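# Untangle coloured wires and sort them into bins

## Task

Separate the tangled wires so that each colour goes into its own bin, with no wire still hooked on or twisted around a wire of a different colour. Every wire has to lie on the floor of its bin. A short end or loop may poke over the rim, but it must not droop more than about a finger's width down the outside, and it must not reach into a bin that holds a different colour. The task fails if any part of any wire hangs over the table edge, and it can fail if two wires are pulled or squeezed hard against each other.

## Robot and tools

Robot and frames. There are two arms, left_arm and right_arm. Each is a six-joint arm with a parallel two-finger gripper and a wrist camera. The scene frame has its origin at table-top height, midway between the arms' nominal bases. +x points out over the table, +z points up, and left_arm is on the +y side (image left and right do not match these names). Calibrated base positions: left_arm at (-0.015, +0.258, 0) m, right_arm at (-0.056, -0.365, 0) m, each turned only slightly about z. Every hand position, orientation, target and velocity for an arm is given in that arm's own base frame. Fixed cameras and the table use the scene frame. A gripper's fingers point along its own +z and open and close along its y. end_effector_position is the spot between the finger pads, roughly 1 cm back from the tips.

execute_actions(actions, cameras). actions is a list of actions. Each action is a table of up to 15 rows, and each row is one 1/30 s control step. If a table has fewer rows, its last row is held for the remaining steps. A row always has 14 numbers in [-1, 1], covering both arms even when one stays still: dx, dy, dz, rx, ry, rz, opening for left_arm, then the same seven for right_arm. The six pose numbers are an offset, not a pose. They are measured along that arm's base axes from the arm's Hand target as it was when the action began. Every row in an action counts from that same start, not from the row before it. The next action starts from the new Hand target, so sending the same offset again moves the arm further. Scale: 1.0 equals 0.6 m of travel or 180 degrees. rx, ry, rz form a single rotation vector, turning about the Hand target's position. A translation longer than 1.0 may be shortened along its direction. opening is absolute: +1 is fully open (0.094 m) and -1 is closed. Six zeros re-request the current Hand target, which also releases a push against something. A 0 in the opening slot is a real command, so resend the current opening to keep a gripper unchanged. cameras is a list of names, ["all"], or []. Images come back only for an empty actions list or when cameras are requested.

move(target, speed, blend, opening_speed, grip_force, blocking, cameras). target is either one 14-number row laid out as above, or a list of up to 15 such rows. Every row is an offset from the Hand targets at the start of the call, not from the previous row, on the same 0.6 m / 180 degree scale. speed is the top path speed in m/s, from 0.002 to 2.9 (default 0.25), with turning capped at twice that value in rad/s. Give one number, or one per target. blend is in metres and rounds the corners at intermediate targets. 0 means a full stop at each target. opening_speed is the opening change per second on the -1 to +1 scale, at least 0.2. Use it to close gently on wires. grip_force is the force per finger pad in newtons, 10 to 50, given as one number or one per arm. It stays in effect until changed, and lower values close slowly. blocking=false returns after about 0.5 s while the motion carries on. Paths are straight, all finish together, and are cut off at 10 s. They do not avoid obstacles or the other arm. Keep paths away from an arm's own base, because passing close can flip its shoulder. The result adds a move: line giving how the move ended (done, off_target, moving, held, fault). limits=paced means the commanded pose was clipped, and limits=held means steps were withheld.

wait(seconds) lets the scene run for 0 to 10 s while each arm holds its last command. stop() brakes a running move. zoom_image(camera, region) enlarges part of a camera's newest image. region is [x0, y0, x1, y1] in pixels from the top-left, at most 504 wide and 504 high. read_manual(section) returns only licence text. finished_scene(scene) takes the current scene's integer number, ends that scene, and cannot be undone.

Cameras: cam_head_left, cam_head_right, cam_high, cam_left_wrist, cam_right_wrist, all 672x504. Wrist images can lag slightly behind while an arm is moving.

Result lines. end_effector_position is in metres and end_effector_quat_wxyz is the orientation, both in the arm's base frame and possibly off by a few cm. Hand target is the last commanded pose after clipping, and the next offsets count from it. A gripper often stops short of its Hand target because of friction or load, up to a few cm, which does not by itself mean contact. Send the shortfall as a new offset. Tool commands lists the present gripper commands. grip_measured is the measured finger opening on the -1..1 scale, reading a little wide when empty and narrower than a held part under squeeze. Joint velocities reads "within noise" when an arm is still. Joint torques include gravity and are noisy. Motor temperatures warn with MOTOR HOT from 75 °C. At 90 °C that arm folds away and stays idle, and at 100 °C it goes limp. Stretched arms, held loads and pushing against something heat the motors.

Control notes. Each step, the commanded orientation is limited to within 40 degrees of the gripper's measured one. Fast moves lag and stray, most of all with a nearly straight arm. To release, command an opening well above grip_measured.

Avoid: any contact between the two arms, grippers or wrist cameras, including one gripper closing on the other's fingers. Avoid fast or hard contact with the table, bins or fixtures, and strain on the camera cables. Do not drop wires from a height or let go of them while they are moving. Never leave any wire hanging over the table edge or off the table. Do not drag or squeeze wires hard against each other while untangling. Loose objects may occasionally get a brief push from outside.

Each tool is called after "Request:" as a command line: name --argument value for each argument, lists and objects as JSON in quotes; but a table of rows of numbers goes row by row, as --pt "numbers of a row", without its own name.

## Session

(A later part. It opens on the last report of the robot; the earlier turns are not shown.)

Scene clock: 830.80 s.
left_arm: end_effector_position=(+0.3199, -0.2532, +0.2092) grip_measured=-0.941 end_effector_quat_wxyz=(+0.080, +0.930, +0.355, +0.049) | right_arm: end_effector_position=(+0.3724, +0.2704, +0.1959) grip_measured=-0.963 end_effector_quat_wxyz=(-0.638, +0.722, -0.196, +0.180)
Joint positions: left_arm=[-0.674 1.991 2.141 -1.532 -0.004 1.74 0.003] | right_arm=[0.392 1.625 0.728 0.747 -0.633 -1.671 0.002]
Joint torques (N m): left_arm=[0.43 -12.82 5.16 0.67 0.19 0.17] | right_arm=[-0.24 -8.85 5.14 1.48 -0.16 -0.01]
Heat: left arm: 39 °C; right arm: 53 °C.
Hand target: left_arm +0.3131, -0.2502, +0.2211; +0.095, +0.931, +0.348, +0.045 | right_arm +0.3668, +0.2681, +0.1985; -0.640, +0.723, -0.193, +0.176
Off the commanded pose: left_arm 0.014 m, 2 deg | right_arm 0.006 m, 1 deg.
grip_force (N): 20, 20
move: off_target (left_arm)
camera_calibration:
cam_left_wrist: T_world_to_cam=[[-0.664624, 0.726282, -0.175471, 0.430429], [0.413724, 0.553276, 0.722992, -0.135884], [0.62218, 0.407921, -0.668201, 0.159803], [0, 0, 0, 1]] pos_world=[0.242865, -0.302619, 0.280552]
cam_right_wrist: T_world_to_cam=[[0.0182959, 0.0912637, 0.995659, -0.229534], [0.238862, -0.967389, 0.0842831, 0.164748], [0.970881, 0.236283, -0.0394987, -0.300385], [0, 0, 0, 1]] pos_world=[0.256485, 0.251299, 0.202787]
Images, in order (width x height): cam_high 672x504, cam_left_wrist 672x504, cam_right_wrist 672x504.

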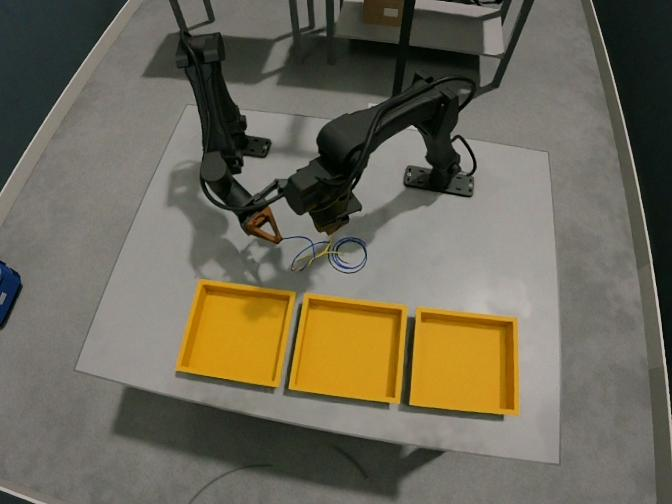

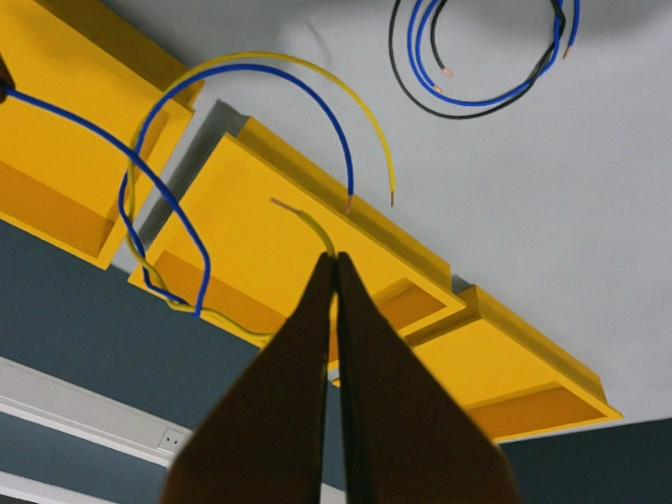

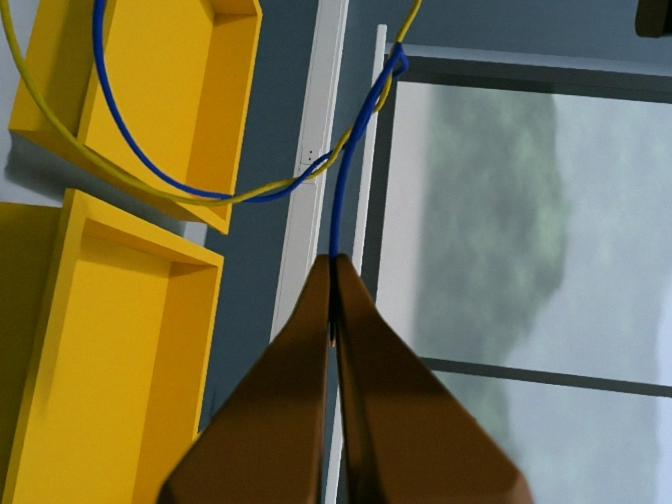

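Request:
move --target '[0,0.05,0,0,0,0,-1, 0,-0.092,0.0,0,0,0,-1]' --speed 0.06 --cameras '["cam_right_wrist", "cam_left_wrist", "cam_head_right"]'

Scene clock: 842.63 s.
left_arm: end_effector_position=(+0.3207, -0.2277, +0.2099) grip_measured=-0.941 end_effector_quat_wxyz=(+0.087, +0.931, +0.351, +0.048) | right_arm: end_effector_position=(+0.3707, +0.2179, +0.1998) grip_measured=-0.963 end_effector_quat_wxyz=(-0.642, +0.721, -0.187, +0.179)
Joint positions: left_arm=[-0.612 1.91 2.026 -1.489 0.018 1.808 0.003] | right_arm=[0.216 1.558 0.674 0.72 -0.823 -1.708 0.002]
Joint torques (N m): left_arm=[0.9 -12.31 5.18 0.55 0.12 0.15] | right_arm=[-0.92 -7.99 5.01 1.28 -0.06 0]
Heat: left arm: 42 °C; right arm: 52 °C.
Hand target: left_arm +0.3130, -0.2202, +0.2212; +0.095, +0.931, +0.348, +0.045 | right_arm +0.3669, +0.2129, +0.1985; -0.640, +0.723, -0.193, +0.176
Off the commanded pose: left_arm 0.016 m, 1 deg | right_arm 0.006 m, 1 deg.
grip_force (N): 20, 20
move: off_target (left_arm)
camera_calibration:
cam_left_wrist: T_world_to_cam=[[-0.657753, 0.729703, -0.186804, 0.413505], [0.416528, 0.558998, 0.716955, -0.14918], [0.627587, 0.39377, -0.671624, 0.145024], [0, 0, 0, 1]] pos_world=[0.243106, -0.275451, 0.281601]
cam_right_wrist: T_world_to_cam=[[0.00645506, 0.0863804, 0.996241, -0.223175], [0.253611, -0.963831, 0.0819269, 0.108159], [0.967285, 0.252129, -0.0281286, -0.290671], [0, 0, 0, 1]] pos_world=[0.255172, 0.196812, 0.205299]
Images, in order (width x height): cam_head_right 672x504, cam_left_wrist 672x504, cam_right_wrist 672x504.

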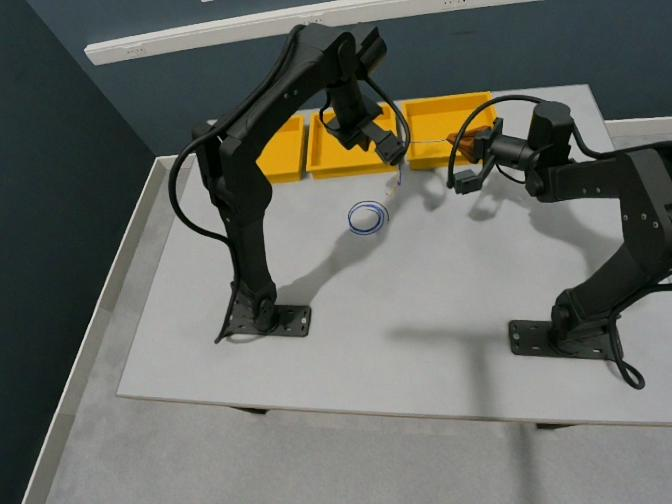

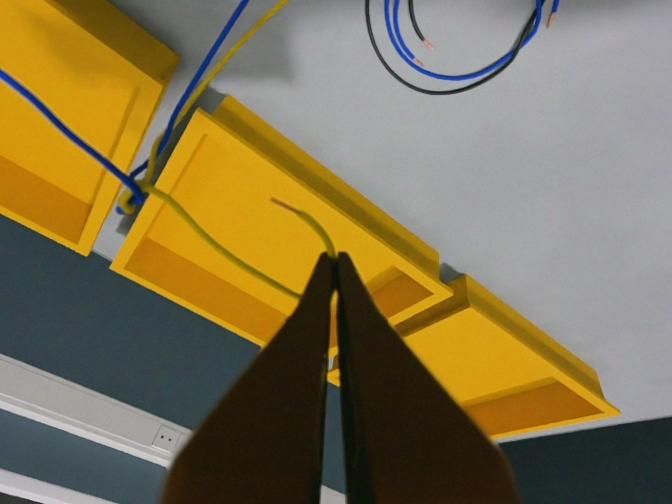

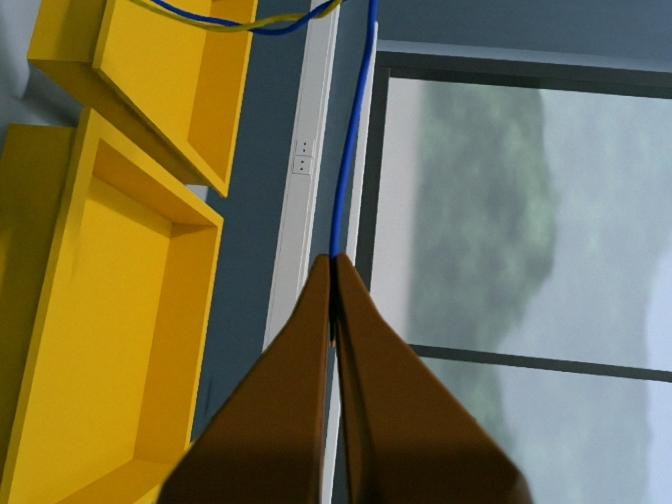

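Request:
zoom_image --camera "cam_head_right" --region '[330, 100, 510, 240]'

Scaled by 2.800 from the camera's 672x504 image, which has a finer 960x720 frame.

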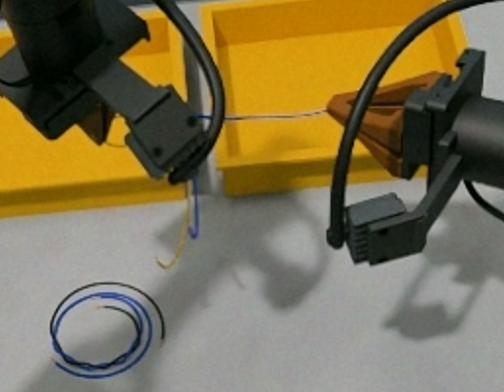

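Request:
move --target '[0,0.05,0,0,0,0,-1, 0,-0.083,0.0,0,0,0,-1]' --speed 0.06 --cameras '["cam_left_wrist", "cam_right_wrist", "cam_head_left", "cam_high"]'

Scene clock: 857.40 s.
left_arm: end_effector_position=(+0.3240, -0.2066, +0.2123) grip_measured=-0.941 end_effector_quat_wxyz=(+0.107, +0.931, +0.346, +0.044) | right_arm: end_effector_position=(+0.3693, +0.1689, +0.2003) grip_measured=-0.963 end_effector_quat_wxyz=(-0.644, +0.722, -0.182, +0.176)
Joint positions: left_arm=[-0.539 1.843 1.939 -1.445 0.066 1.883 0.003] | right_arm=[0.042 1.527 0.66 0.661 -1.006 -1.765 0.002]
Joint torques (N m): left_arm=[1.13 -11.78 5.22 0.3 -0.14 0.1] | right_arm=[-1.11 -7.72 5.04 1.15 -0.07 -0.01]
Heat: left arm: 41 °C; right arm: 51 °C.
Hand target: left_arm +0.3130, -0.1903, +0.2211; +0.095, +0.931, +0.348, +0.045 | right_arm +0.3668, +0.1632, +0.1984; -0.640, +0.723, -0.193, +0.176
Off the commanded pose: left_arm 0.022 m, 1 deg | right_arm 0.007 m, 1 deg.
grip_force (N): 20, 20
move: off_target (left_arm)
camera_calibration:
cam_left_wrist: T_world_to_cam=[[-0.648182, 0.728722, -0.220961, 0.404669], [0.418182, 0.583144, 0.696468, -0.155236], [0.636384, 0.359036, -0.682722, 0.128619], [0, 0, 0, 1]] pos_world=[0.245365, -0.250545, 0.285344]
cam_right_wrist: T_world_to_cam=[[0.00286198, 0.0863383, 0.996262, -0.218212], [0.264884, -0.960745, 0.0824993, 0.0565402], [0.964276, 0.263658, -0.0256192, -0.278262], [0, 0, 0, 1]] pos_world=[0.25397, 0.146527, 0.205602]
Images, in order (width x height): cam_head_left 672x504, cam_high 672x504, cam_left_wrist 672x504, cam_right_wrist 672x504.

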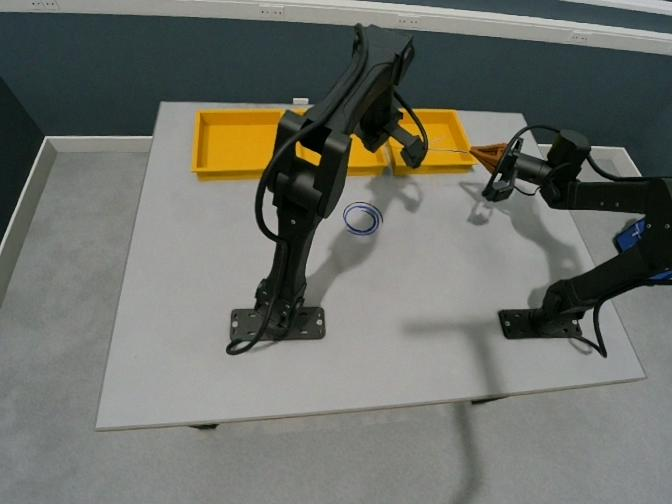

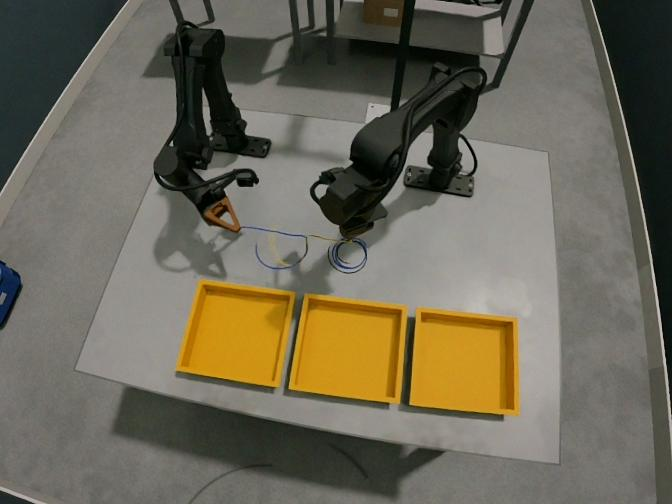

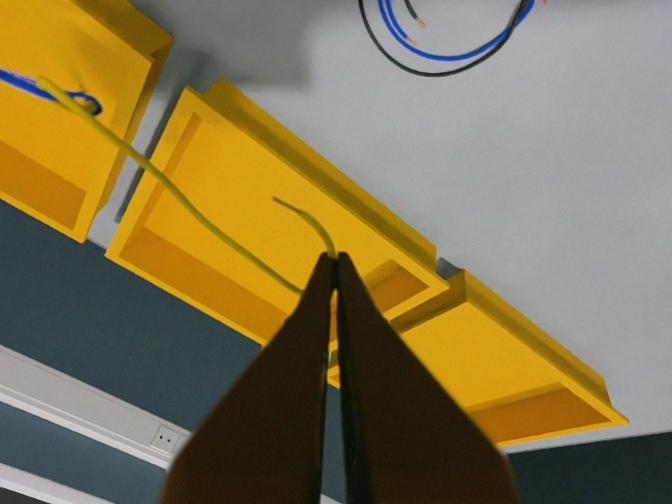

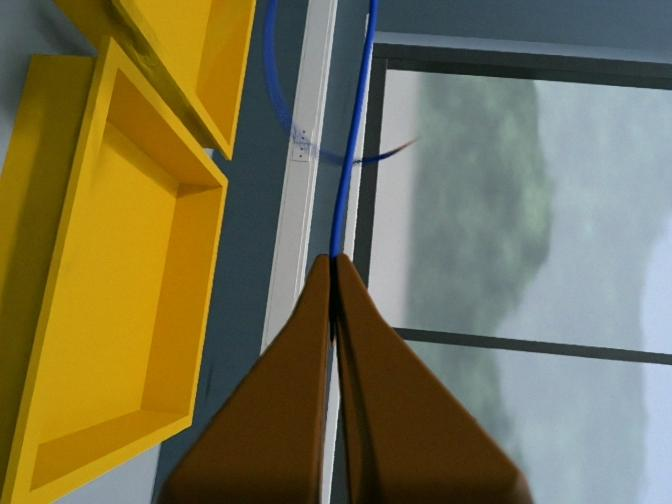

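Request:
zoom_image --camera "cam_high" --region '[200, 180, 400, 300]'

Scaled by 2.520 from the camera's 672x504 image, which has a finer 960x720 frame.

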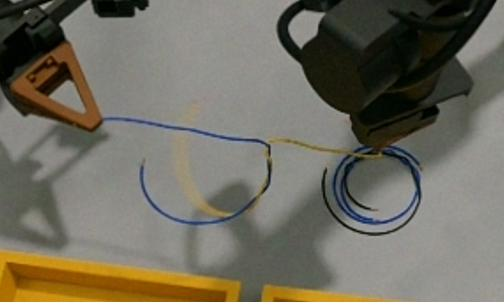

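Request:
wait --seconds 0.5 --cameras '["cam_high", "cam_right_wrist", "cam_left_wrist"]'

Request:
zoom_image --camera "cam_high" --region '[200, 180, 400, 300]'

Scene clock: 872.90 s.
left_arm: end_effector_position=(+0.3239, -0.2065, +0.2122) grip_measured=-0.941 end_effector_quat_wxyz=(+0.107, +0.931, +0.346, +0.044) | right_arm: end_effector_position=(+0.3693, +0.1689, +0.2003) grip_measured=-0.963 end_effector_quat_wxyz=(-0.644, +0.722, -0.182, +0.176)
Joint positions: left_arm=[-0.539 1.843 1.939 -1.445 0.066 1.883 0.003] | right_arm=[0.042 1.527 0.66 0.66 -1.006 -1.765 0.002]
Joint torques (N m): left_arm=[1.1 -11.78 5.22 0.31 -0.12 0.12] | right_arm=[-1.09 -7.68 5.05 1.18 -0.07 -0.02]
Heat: left arm: 41 °C; right arm: 50 °C.
Hand target: left_arm +0.3130, -0.1903, +0.2212; +0.095, +0.931, +0.348, +0.045 | right_arm +0.3668, +0.1632, +0.1984; -0.640, +0.723, -0.193, +0.176
Tool commands: left_gripper/opening=-1.0 right_gripper/opening=-1.0
Off the commanded pose: left_arm 0.022 m, 1 deg | right_arm 0.007 m, 1 deg.
grip_force (N): 20, 20
wait: 0.50 s; at rest from the start
camera_calibration:
cam_left_wrist: T_world_to_cam=[[-0.648217, 0.728791, -0.220631, 0.404536], [0.418408, 0.582992, 0.696459, -0.155286], [0.636199, 0.359142, -0.682838, 0.128788], [0, 0, 0, 1]] pos_world=[0.245265, -0.250545, 0.285344]
cam_right_wrist: T_world_to_cam=[[0.0029024, 0.0865564, 0.996243, -0.21815], [0.264893, -0.960725, 0.0826988, 0.0565026], [0.964273, 0.263658, -0.0257166, -0.278245], [0, 0, 0, 1]] pos_world=[0.25397, 0.146527, 0.205502]
Images, in order (width x height): cam_high 672x504, cam_left_wrist 672x504, cam_right_wrist 672x504.

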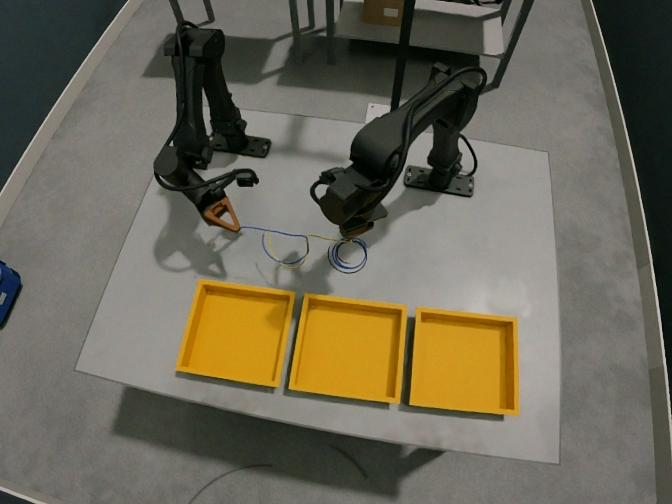

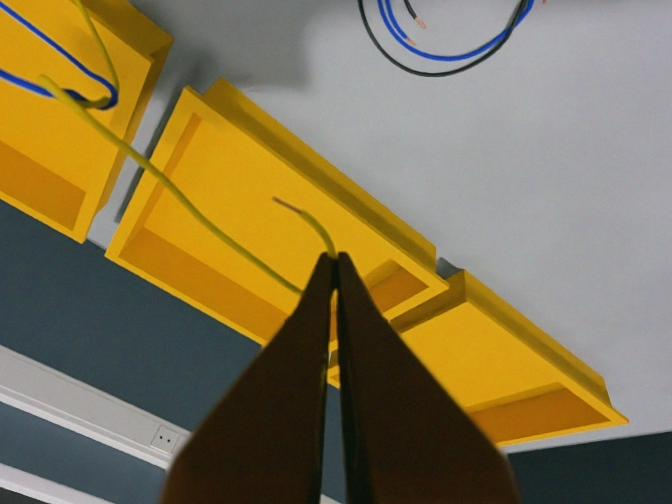

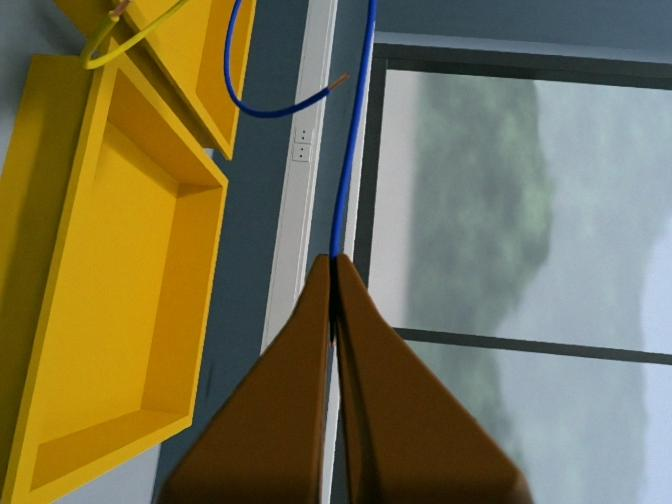

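Scaled by 2.520 from the camera's 672x504 image, which has a finer 960x720 frame.

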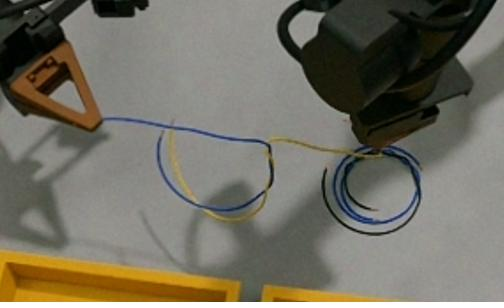

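Request:
move --target '[0,0.05,0,0,0,0,-1, 0,-0.083,0.0,0,0,0,-1]' --speed 0.05 --cameras '["cam_left_wrist", "cam_right_wrist", "cam_high"]'

Request:
zoom_image --camera "cam_high" --region '[180, 180, 400, 310]'

Scene clock: 879.43 s.
left_arm: end_effector_position=(+0.3241, -0.1642, +0.2130) grip_measured=-0.941 end_effector_quat_wxyz=(+0.092, +0.929, +0.355, +0.049) | right_arm: end_effector_position=(+0.3694, +0.1124, +0.1910) grip_measured=-0.963 end_effector_quat_wxyz=(-0.637, +0.722, -0.200, +0.180)
Joint positions: left_arm=[-0.444 1.78 1.868 -1.459 0.056 1.962 0.003] | right_arm=[-0.149 1.525 0.66 0.553 -1.157 -1.864 0.002]
Joint torques (N m): left_arm=[0.13 -10.74 5.26 0.49 0.1 0.16] | right_arm=[-0.16 -7.32 7.51 1.03 -0.29 0]
Heat: left arm: 41 °C; right arm: 50 °C.
Hand target: left_arm +0.3130, -0.1602, +0.2211; +0.095, +0.931, +0.348, +0.045 | right_arm +0.3668, +0.1133, +0.1985; -0.640, +0.723, -0.193, +0.176
Off the commanded pose: left_arm 0.014 m, 1 deg | right_arm 0.008 m, 1 deg.
grip_force (N): 20, 20
move: off_target (left_arm)
camera_calibration:
cam_left_wrist: T_world_to_cam=[[-0.66353, 0.721891, -0.196472, 0.372661], [0.408583, 0.569642, 0.71314, -0.183194], [0.626728, 0.392915, -0.672927, 0.120377], [0, 0, 0, 1]] pos_world=[0.246678, -0.211963, 0.284865]
cam_right_wrist: T_world_to_cam=[[0.0242528, 0.0912924, 0.995529, -0.212312], [0.233529, -0.968788, 0.083151, 0.0152594], [0.972047, 0.230469, -0.0448153, -0.259151], [0, 0, 0, 1]] pos_world=[0.253493, 0.0938917, 0.19848]
Images, in order (width x height): cam_high 672x504, cam_left_wrist 672x504, cam_right_wrist 672x504.

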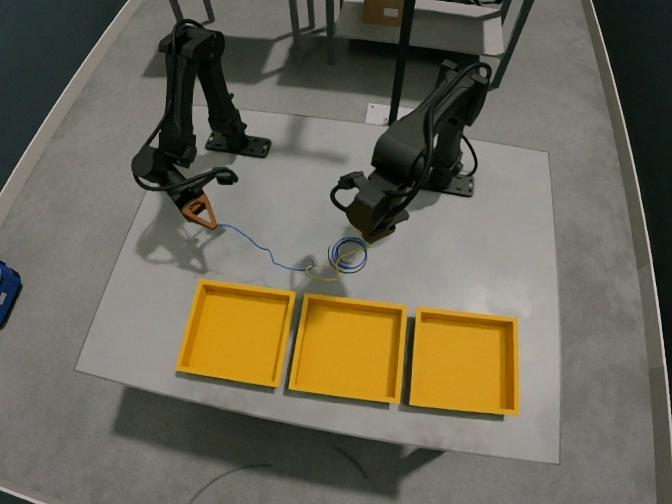

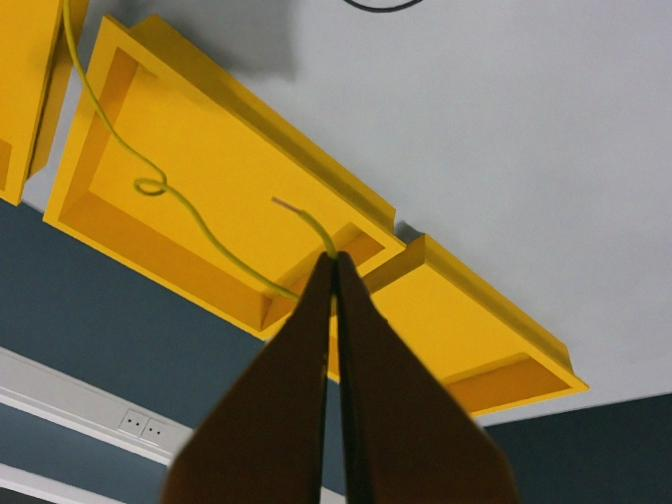

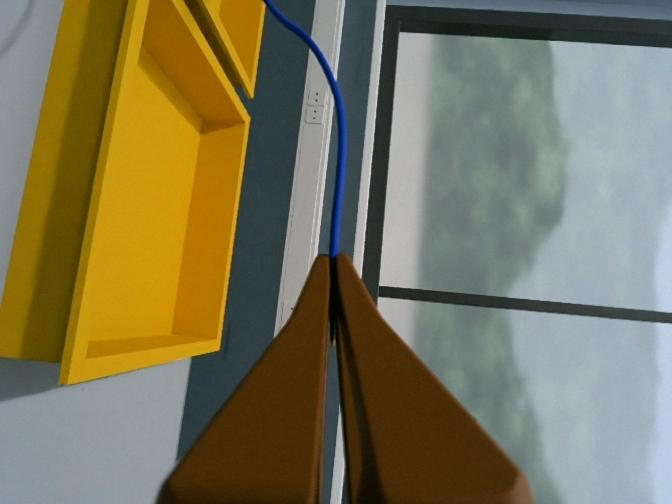

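Scaled by 2.291 from the camera's 672x504 image, which has a finer 960x720 frame.

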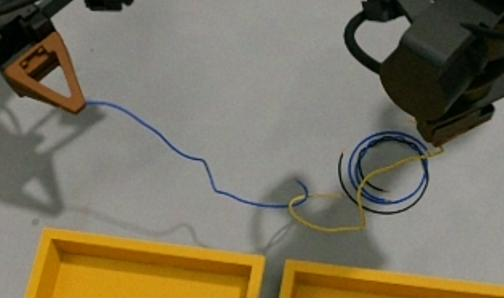

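Request:
move --target '[0,0.067,0.017,0,0,0,-1, 0,-0.083,0.017,0,0,0,-1]' --speed 0.06 --cameras '["cam_left_wrist", "cam_right_wrist", "cam_high"]'

Request:
zoom_image --camera "cam_high" --region '[160, 170, 410, 320]'

Scene clock: 887.80 s.
left_arm: end_effector_position=(+0.3260, -0.1206, +0.2240) grip_measured=-0.941 end_effector_quat_wxyz=(+0.085, +0.927, +0.361, +0.057) | right_arm: end_effector_position=(+0.3680, +0.0629, +0.2005) grip_measured=-0.963 end_effector_quat_wxyz=(-0.636, +0.722, -0.199, +0.187)
Joint positions: left_arm=[-0.328 1.735 1.862 -1.5 0.056 2.066 0.003] | right_arm=[-0.319 1.525 0.754 0.291 -1.306 -2.054 0.002]
Joint torques (N m): left_arm=[0.21 -10.09 5.35 0.44 0.26 0.16] | right_arm=[-0.29 -6.42 8.95 0.69 -0.43 -0.09]
Heat: left arm: 42 °C; right arm: 50 °C.
Hand target: left_arm +0.3130, -0.1201, +0.2313; +0.095, +0.931, +0.348, +0.045 | right_arm +0.3668, +0.0634, +0.2087; -0.640, +0.723, -0.193, +0.176
Off the commanded pose: left_arm 0.015 m, 2 deg | right_arm 0.008 m, 1 deg.
joint sent to its limit (left arm) — joint 6 (wrist roll), upper limit. The joint targets still meet the commanded pose.
grip_force (N): 20, 20
move: off_target (left_arm)
camera_calibration:
cam_left_wrist: T_world_to_cam=[[-0.67207, 0.715766, -0.189738, 0.345129], [0.393577, 0.56233, 0.727243, -0.215753], [0.627232, 0.414082, -0.659634, 0.108936], [0, 0, 0, 1]] pos_world=[0.248538, -0.170816, 0.294246]
cam_right_wrist: T_world_to_cam=[[0.0137935, 0.0948399, 0.995397, -0.213622], [0.225136, -0.970224, 0.0893217, -0.0311406], [0.97423, 0.222867, -0.0347346, -0.248315], [0, 0, 0, 1]] pos_world=[0.251873, 0.0453877, 0.206795]
Images, in order (width x height): cam_high 672x504, cam_left_wrist 672x504, cam_right_wrist 672x504.

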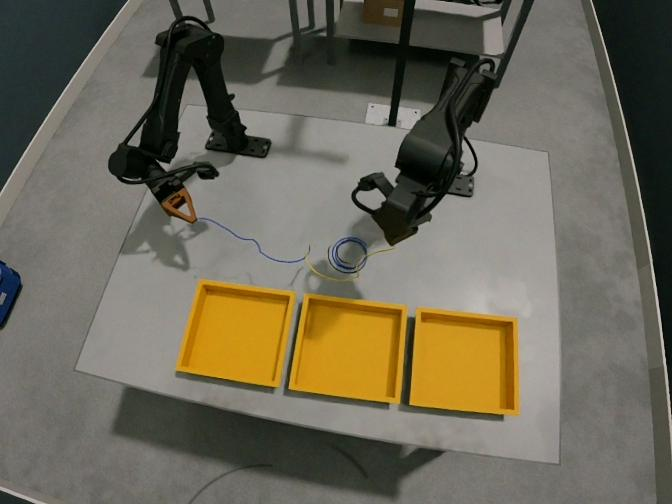

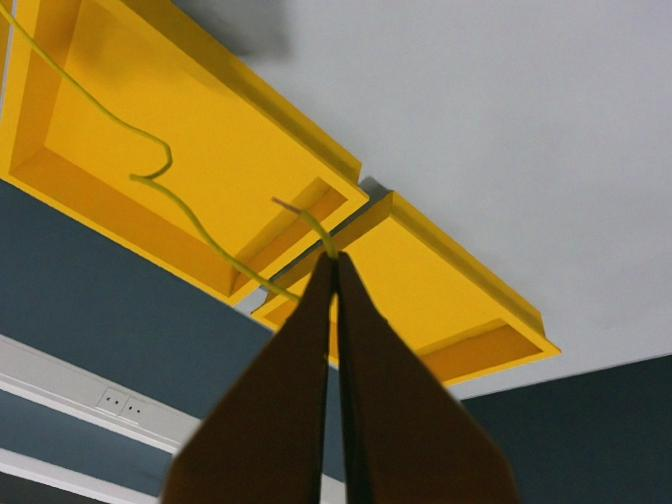

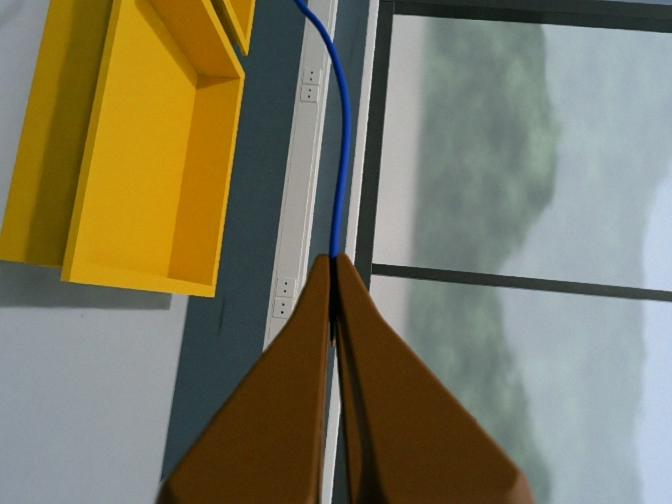

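Scaled by 2.016 from the camera's 672x504 image, which has a finer 960x720 frame.

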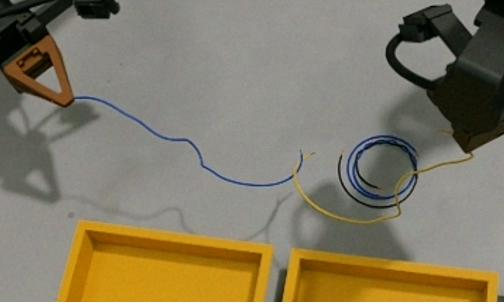

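Request:
move --target '[0,0.05,0.008,0,0,0.1111,-1, 0,-0.1,0.01,0,0,-0.1667,-1]' --speed 0.08 --cameras '["cam_left_wrist", "cam_right_wrist", "cam_high"]'

Request:
zoom_image --camera "cam_high" --region '[160, 170, 410, 320]'

Scene clock: 906.00 s.
left_arm: end_effector_position=(+0.3242, -0.0943, +0.2296) grip_measured=-0.941 end_effector_quat_wxyz=(+0.085, +0.859, +0.502, +0.064) | right_arm: end_effector_position=(+0.3706, +0.0038, +0.2140) grip_measured=-0.963 end_effector_quat_wxyz=(-0.569, +0.654, -0.369, +0.337)
Joint positions: left_arm=[-0.272 1.689 1.83 -1.501 0.026 1.809 0.003] | right_arm=[-0.382 1.267 0.533 0.53 -0.895 -1.751 0.002]
Joint torques (N m): left_arm=[0.44 -9.66 5.2 0.51 0.05 -0.03] | right_arm=[-0.4 -5.42 5.31 1.51 -0.11 0.22]
Heat: left arm: 42 °C; right arm: 49 °C.
Hand target: left_arm +0.3131, -0.0901, +0.2362; +0.086, +0.857, +0.505, +0.061 | right_arm +0.3668, +0.0035, +0.2146; -0.572, +0.648, -0.374, +0.336
Off the commanded pose: left_arm 0.014 m, 1 deg | right_arm 0.004 m, 1 deg.
grip_force (N): 20, 20
move: off_target (left_arm)
camera_calibration:
cam_left_wrist: T_world_to_cam=[[-0.859807, 0.469649, -0.200406, 0.366206], [0.201375, 0.672544, 0.712133, -0.157776], [0.469234, 0.57194, -0.672833, 0.171969], [0, 0, 0, 1]] pos_world=[0.265945, -0.164233, 0.301453]
cam_right_wrist: T_world_to_cam=[[0.0603139, 0.0825819, 0.994757, -0.238601], [-0.260298, -0.960789, 0.0955443, 0.0882384], [0.963643, -0.264696, -0.036453, -0.231068], [0, 0, 0, 1]] pos_world=[0.260027, 0.0433196, 0.220496]
Images, in order (width x height): cam_high 672x504, cam_left_wrist 672x504, cam_right_wrist 672x504.

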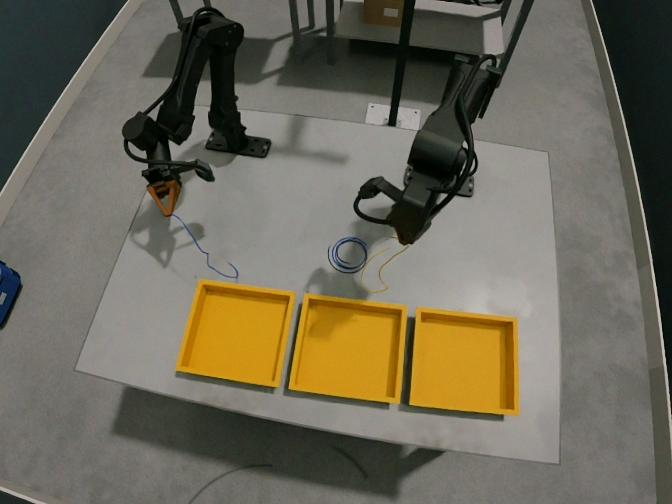

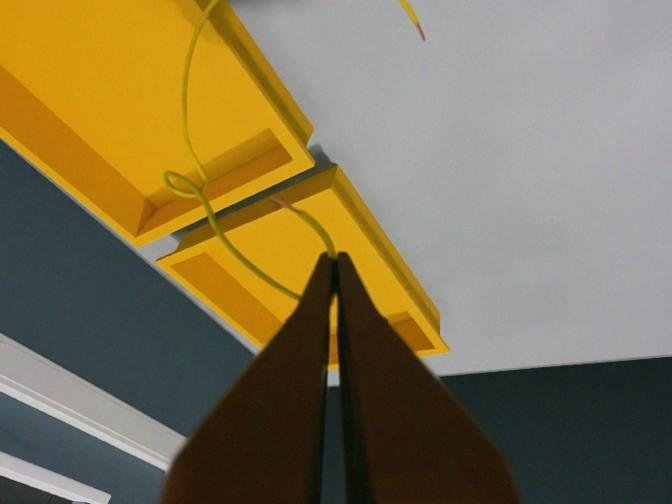

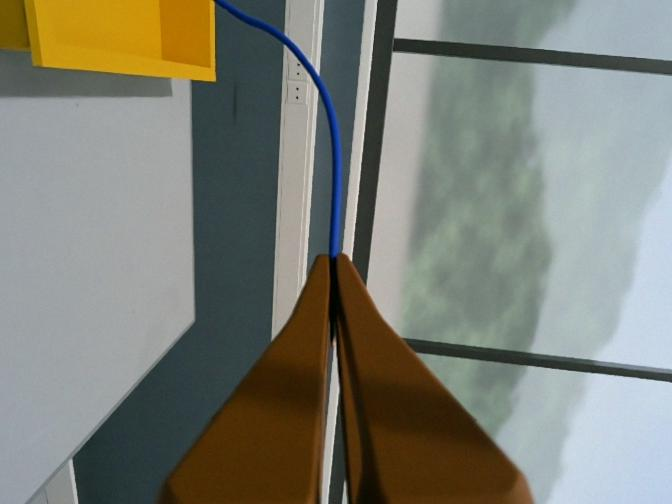

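Scaled by 2.016 from the camera's 672x504 image, which has a finer 960x720 frame.

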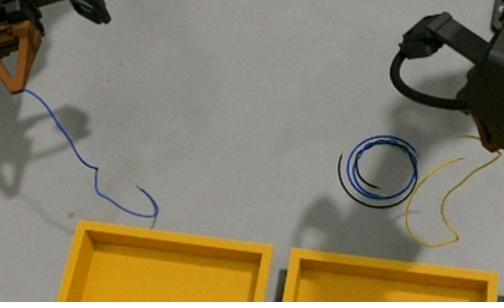

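Request:
wait --seconds 0.3 --cameras '["cam_head_left", "cam_head_right", "cam_high"]'

Request:
zoom_image --camera "cam_head_left" --region '[260, 60, 460, 200]'

Request:
zoom_image --camera "cam_head_right" --region '[260, 80, 560, 280]'

Scene clock: 920.83 s.
left_arm: end_effector_position=(+0.3241, -0.0942, +0.2296) grip_measured=-0.941 end_effector_quat_wxyz=(+0.084, +0.859, +0.502, +0.064) | right_arm: end_effector_position=(+0.3707, +0.0036, +0.2140) grip_measured=-0.963 end_effector_quat_wxyz=(-0.569, +0.654, -0.369, +0.337)
Joint positions: left_arm=[-0.272 1.689 1.83 -1.501 0.026 1.809 0.003] | right_arm=[-0.382 1.267 0.533 0.53 -0.894 -1.751 0.002]
Joint torques (N m): left_arm=[0.44 -9.69 5.22 0.52 0.04 -0.01] | right_arm=[-0.42 -5.44 5.23 1.5 -0.11 0.2]
Motor temperatures (°C): left_arm=[30 43 35 33 28 28 30] | right_arm=[30 34 34 51 31 29 28]
Heat: left arm: 43 °C; right arm: 51 °C.
Hand target: left_arm +0.3130, -0.0901, +0.2362; +0.086, +0.857, +0.505, +0.061 | right_arm +0.3668, +0.0034, +0.2146; -0.572, +0.648, -0.374, +0.336
Tool commands: left_gripper/opening=-1.0 right_gripper/opening=-1.0
Off the commanded pose: left_arm 0.014 m, 1 deg | right_arm 0.004 m, 1 deg.
grip_force (N): 20, 20
wait: 0.30 s; at rest from the start
Images, in order (width x height): cam_head_left 672x504, cam_head_right 672x504, cam_high 672x504.

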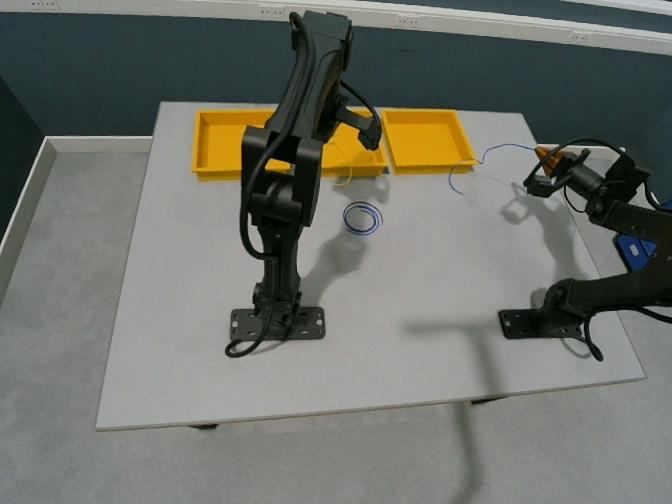

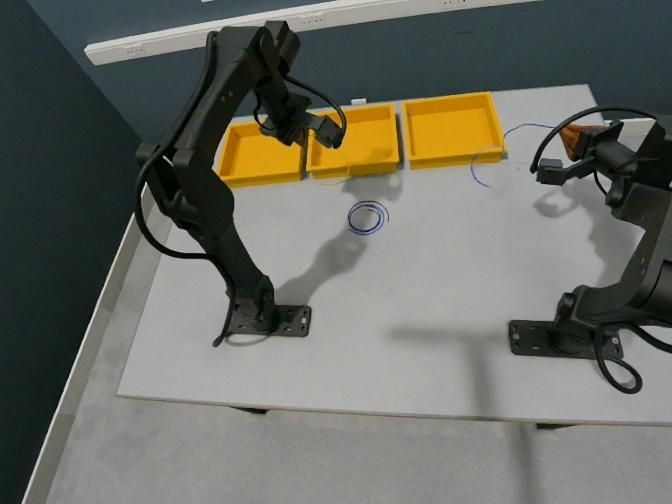

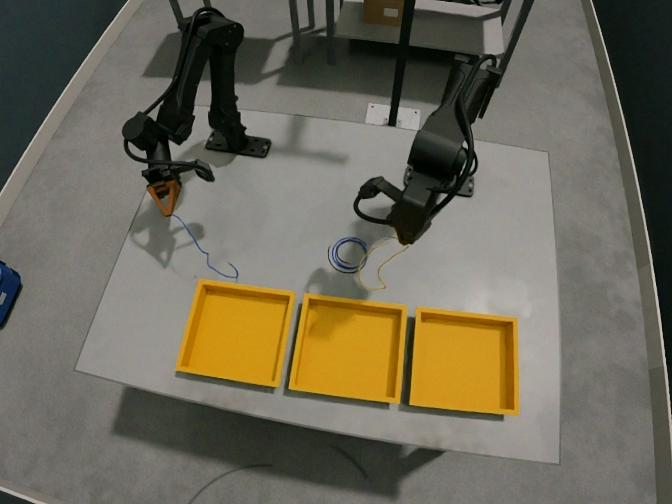

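Scaled by 2.520 from the camera's 672x504 image, which has a finer 960x720 frame.

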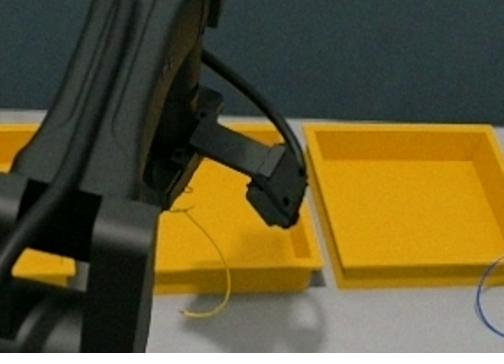

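Scaled by 1.680 from the camera's 672x504 image, which has a finer 960x720 frame.

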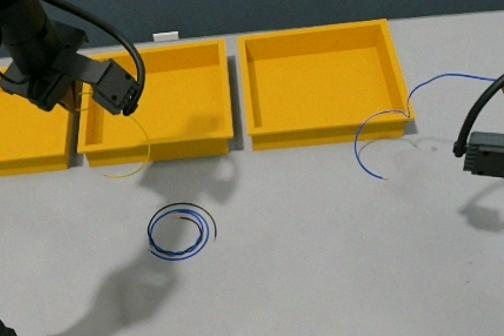

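Request:
move --pt "0.143 0.15 0.03 -0.0281 -0.0763 0.1313 -1 0 0 0.16 0 0 0 -1" --pt "0.2867 0.3 0.043 -0.0562 -0.1526 0.2626 -1 0.2587 0.166 0.16 -0.0425 0.122 -0.1027 -1" --speed 0.12 --blend 0.02 --cameras '["cam_left_wrist", "cam_right_wrist", "cam_high", "cam_head_right", "cam_head_left"]'

Scene clock: 995.27 s.
left_arm: end_effector_position=(+0.4780, +0.0863, +0.2606) grip_measured=-0.941 end_effector_quat_wxyz=(+0.237, +0.543, +0.769, +0.239) | right_arm: end_effector_position=(+0.5190, +0.1017, +0.3017) grip_measured=-0.963 end_effector_quat_wxyz=(-0.378, +0.676, -0.547, +0.318)
Joint positions: left_arm=[0.177 1.831 1.916 -0.97 0 1.406 0.003] | right_arm=[0.192 1.748 1.713 -0.502 0.001 -1.589 0.002]
Joint torques (N m): left_arm=[0.29 -7.54 9.11 1.85 -0.03 -0.08] | right_arm=[0.08 -7.92 10.63 1.4 0.04 0.18]
Heat: left arm: 43 °C; right arm: 51 °C.
Hand target: left_arm +0.4850, +0.0900, +0.2621; +0.241, +0.536, +0.772, +0.243 | right_arm +0.5220, +0.1032, +0.3108; -0.386, +0.668, -0.551, +0.318
Off the commanded pose: left_arm 0.008 m, 1 deg | right_arm 0.010 m, 1 deg.
grip_force (N): 20, 20
move: done
camera_calibration:
cam_left_wrist: T_world_to_cam=[[-0.723163, -0.311445, -0.616472, 0.530374], [-0.656844, 0.586052, 0.474446, 0.14737], [0.213521, 0.748028, -0.628382, 0.112868], [0, 0, 0, 1]] pos_world=[0.456246, -0.00561239, 0.327965]
cam_right_wrist: T_world_to_cam=[[0.466502, 0.130193, 0.874886, -0.52223], [-0.464861, -0.805408, 0.367725, 0.220838], [0.752516, -0.578245, -0.315203, -0.11936], [0, 0, 0, 1]] pos_world=[0.4361, 0.176837, 0.338062]

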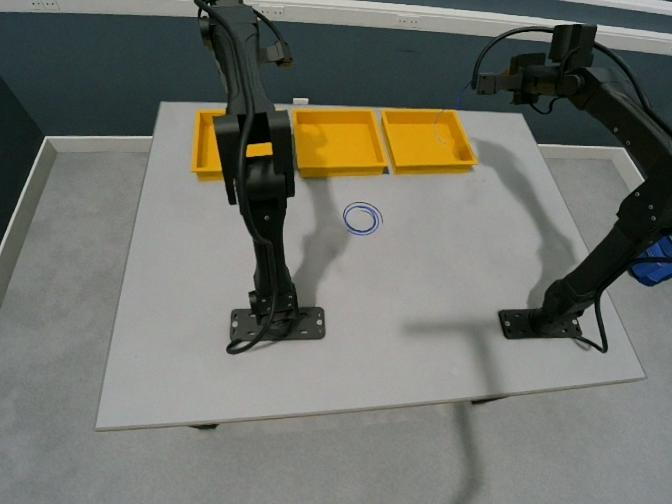

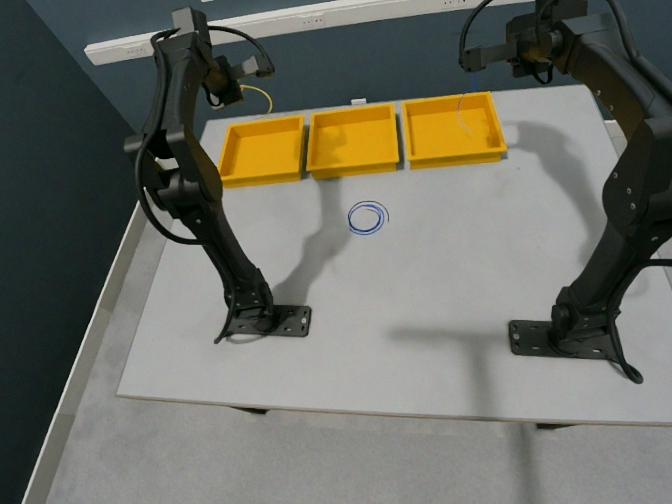

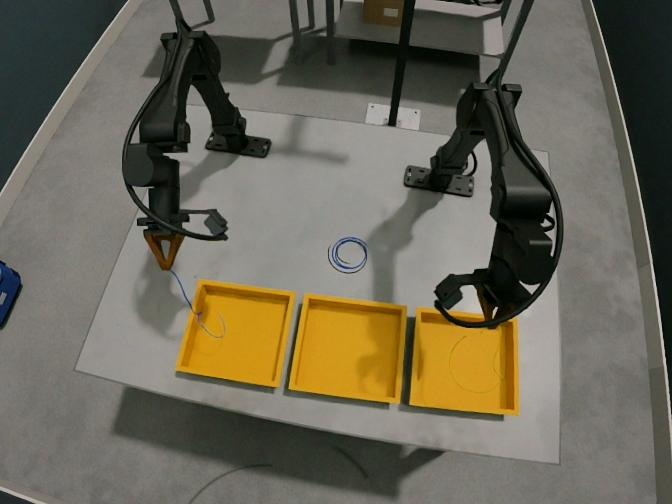

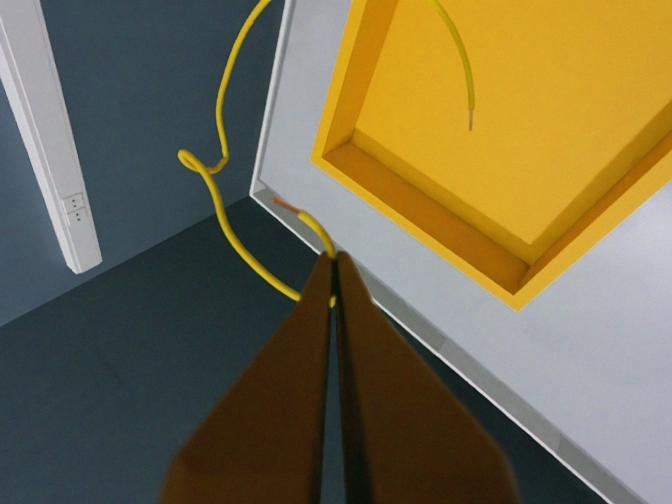

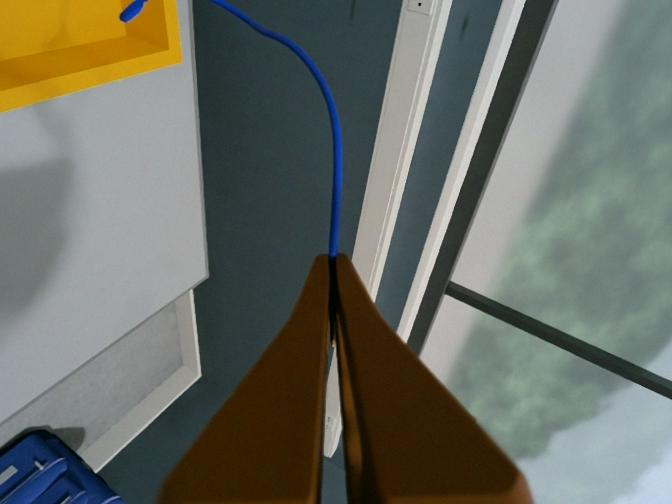

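Request:
zoom_image --camera "cam_head_left" --region '[360, 60, 530, 190]'

Request:
zoom_image --camera "cam_head_right" --region '[380, 40, 580, 190]'

Request:
zoom_image --camera "cam_high" --region '[130, 220, 310, 390]'

Request:
zoom_image --camera "cam_high" --region '[390, 270, 550, 420]'

Request:
zoom_image --camera "cam_head_right" --region '[180, 40, 340, 200]'

Scaled by 2.965 from the camera's 672x504 image, which has a finer 960x720 frame.

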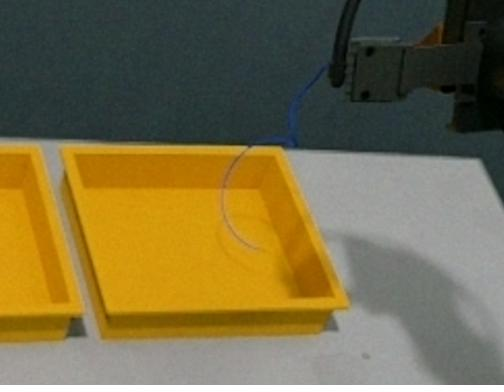

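Scaled by 2.520 from the camera's 672x504 image, which has a finer 960x720 frame.

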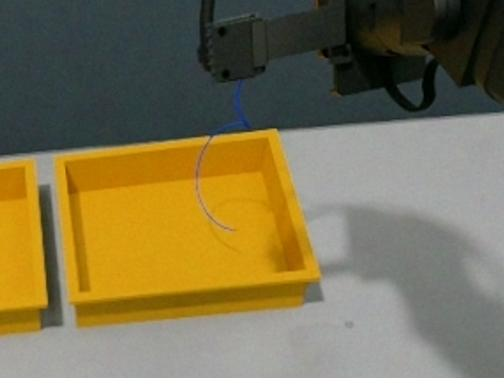

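Scaled by 2.800 from the camera's 672x504 image, which has a finer 960x720 frame.

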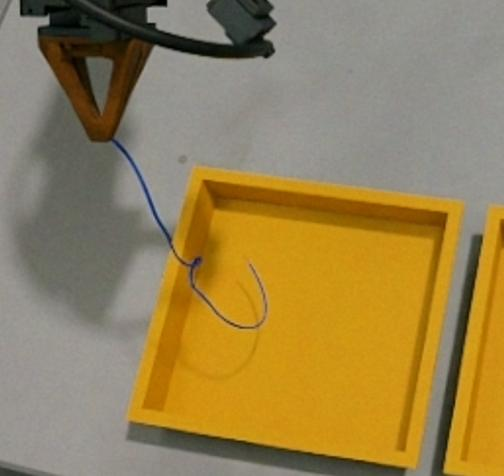

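Scaled by 3.150 from the camera's 672x504 image, which has a finer 960x720 frame.

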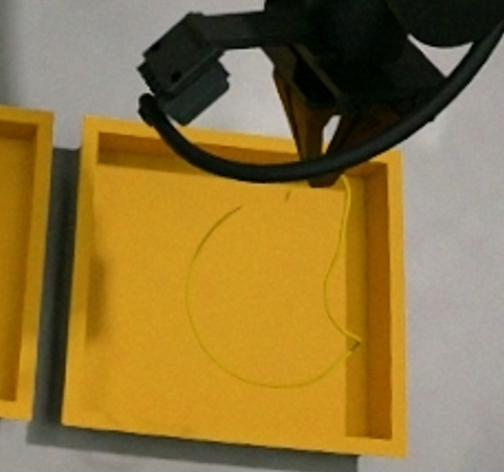

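Scaled by 3.150 from the camera's 672x504 image, which has a finer 960x720 frame.

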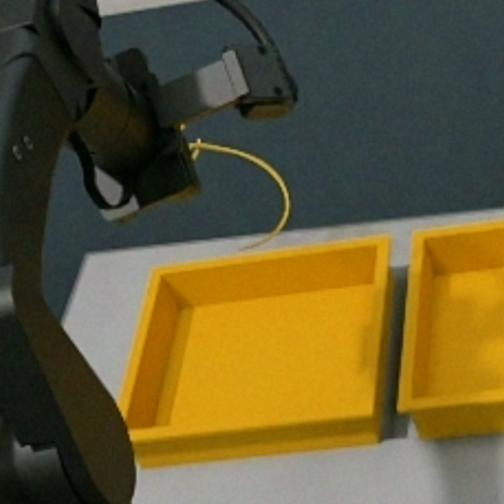

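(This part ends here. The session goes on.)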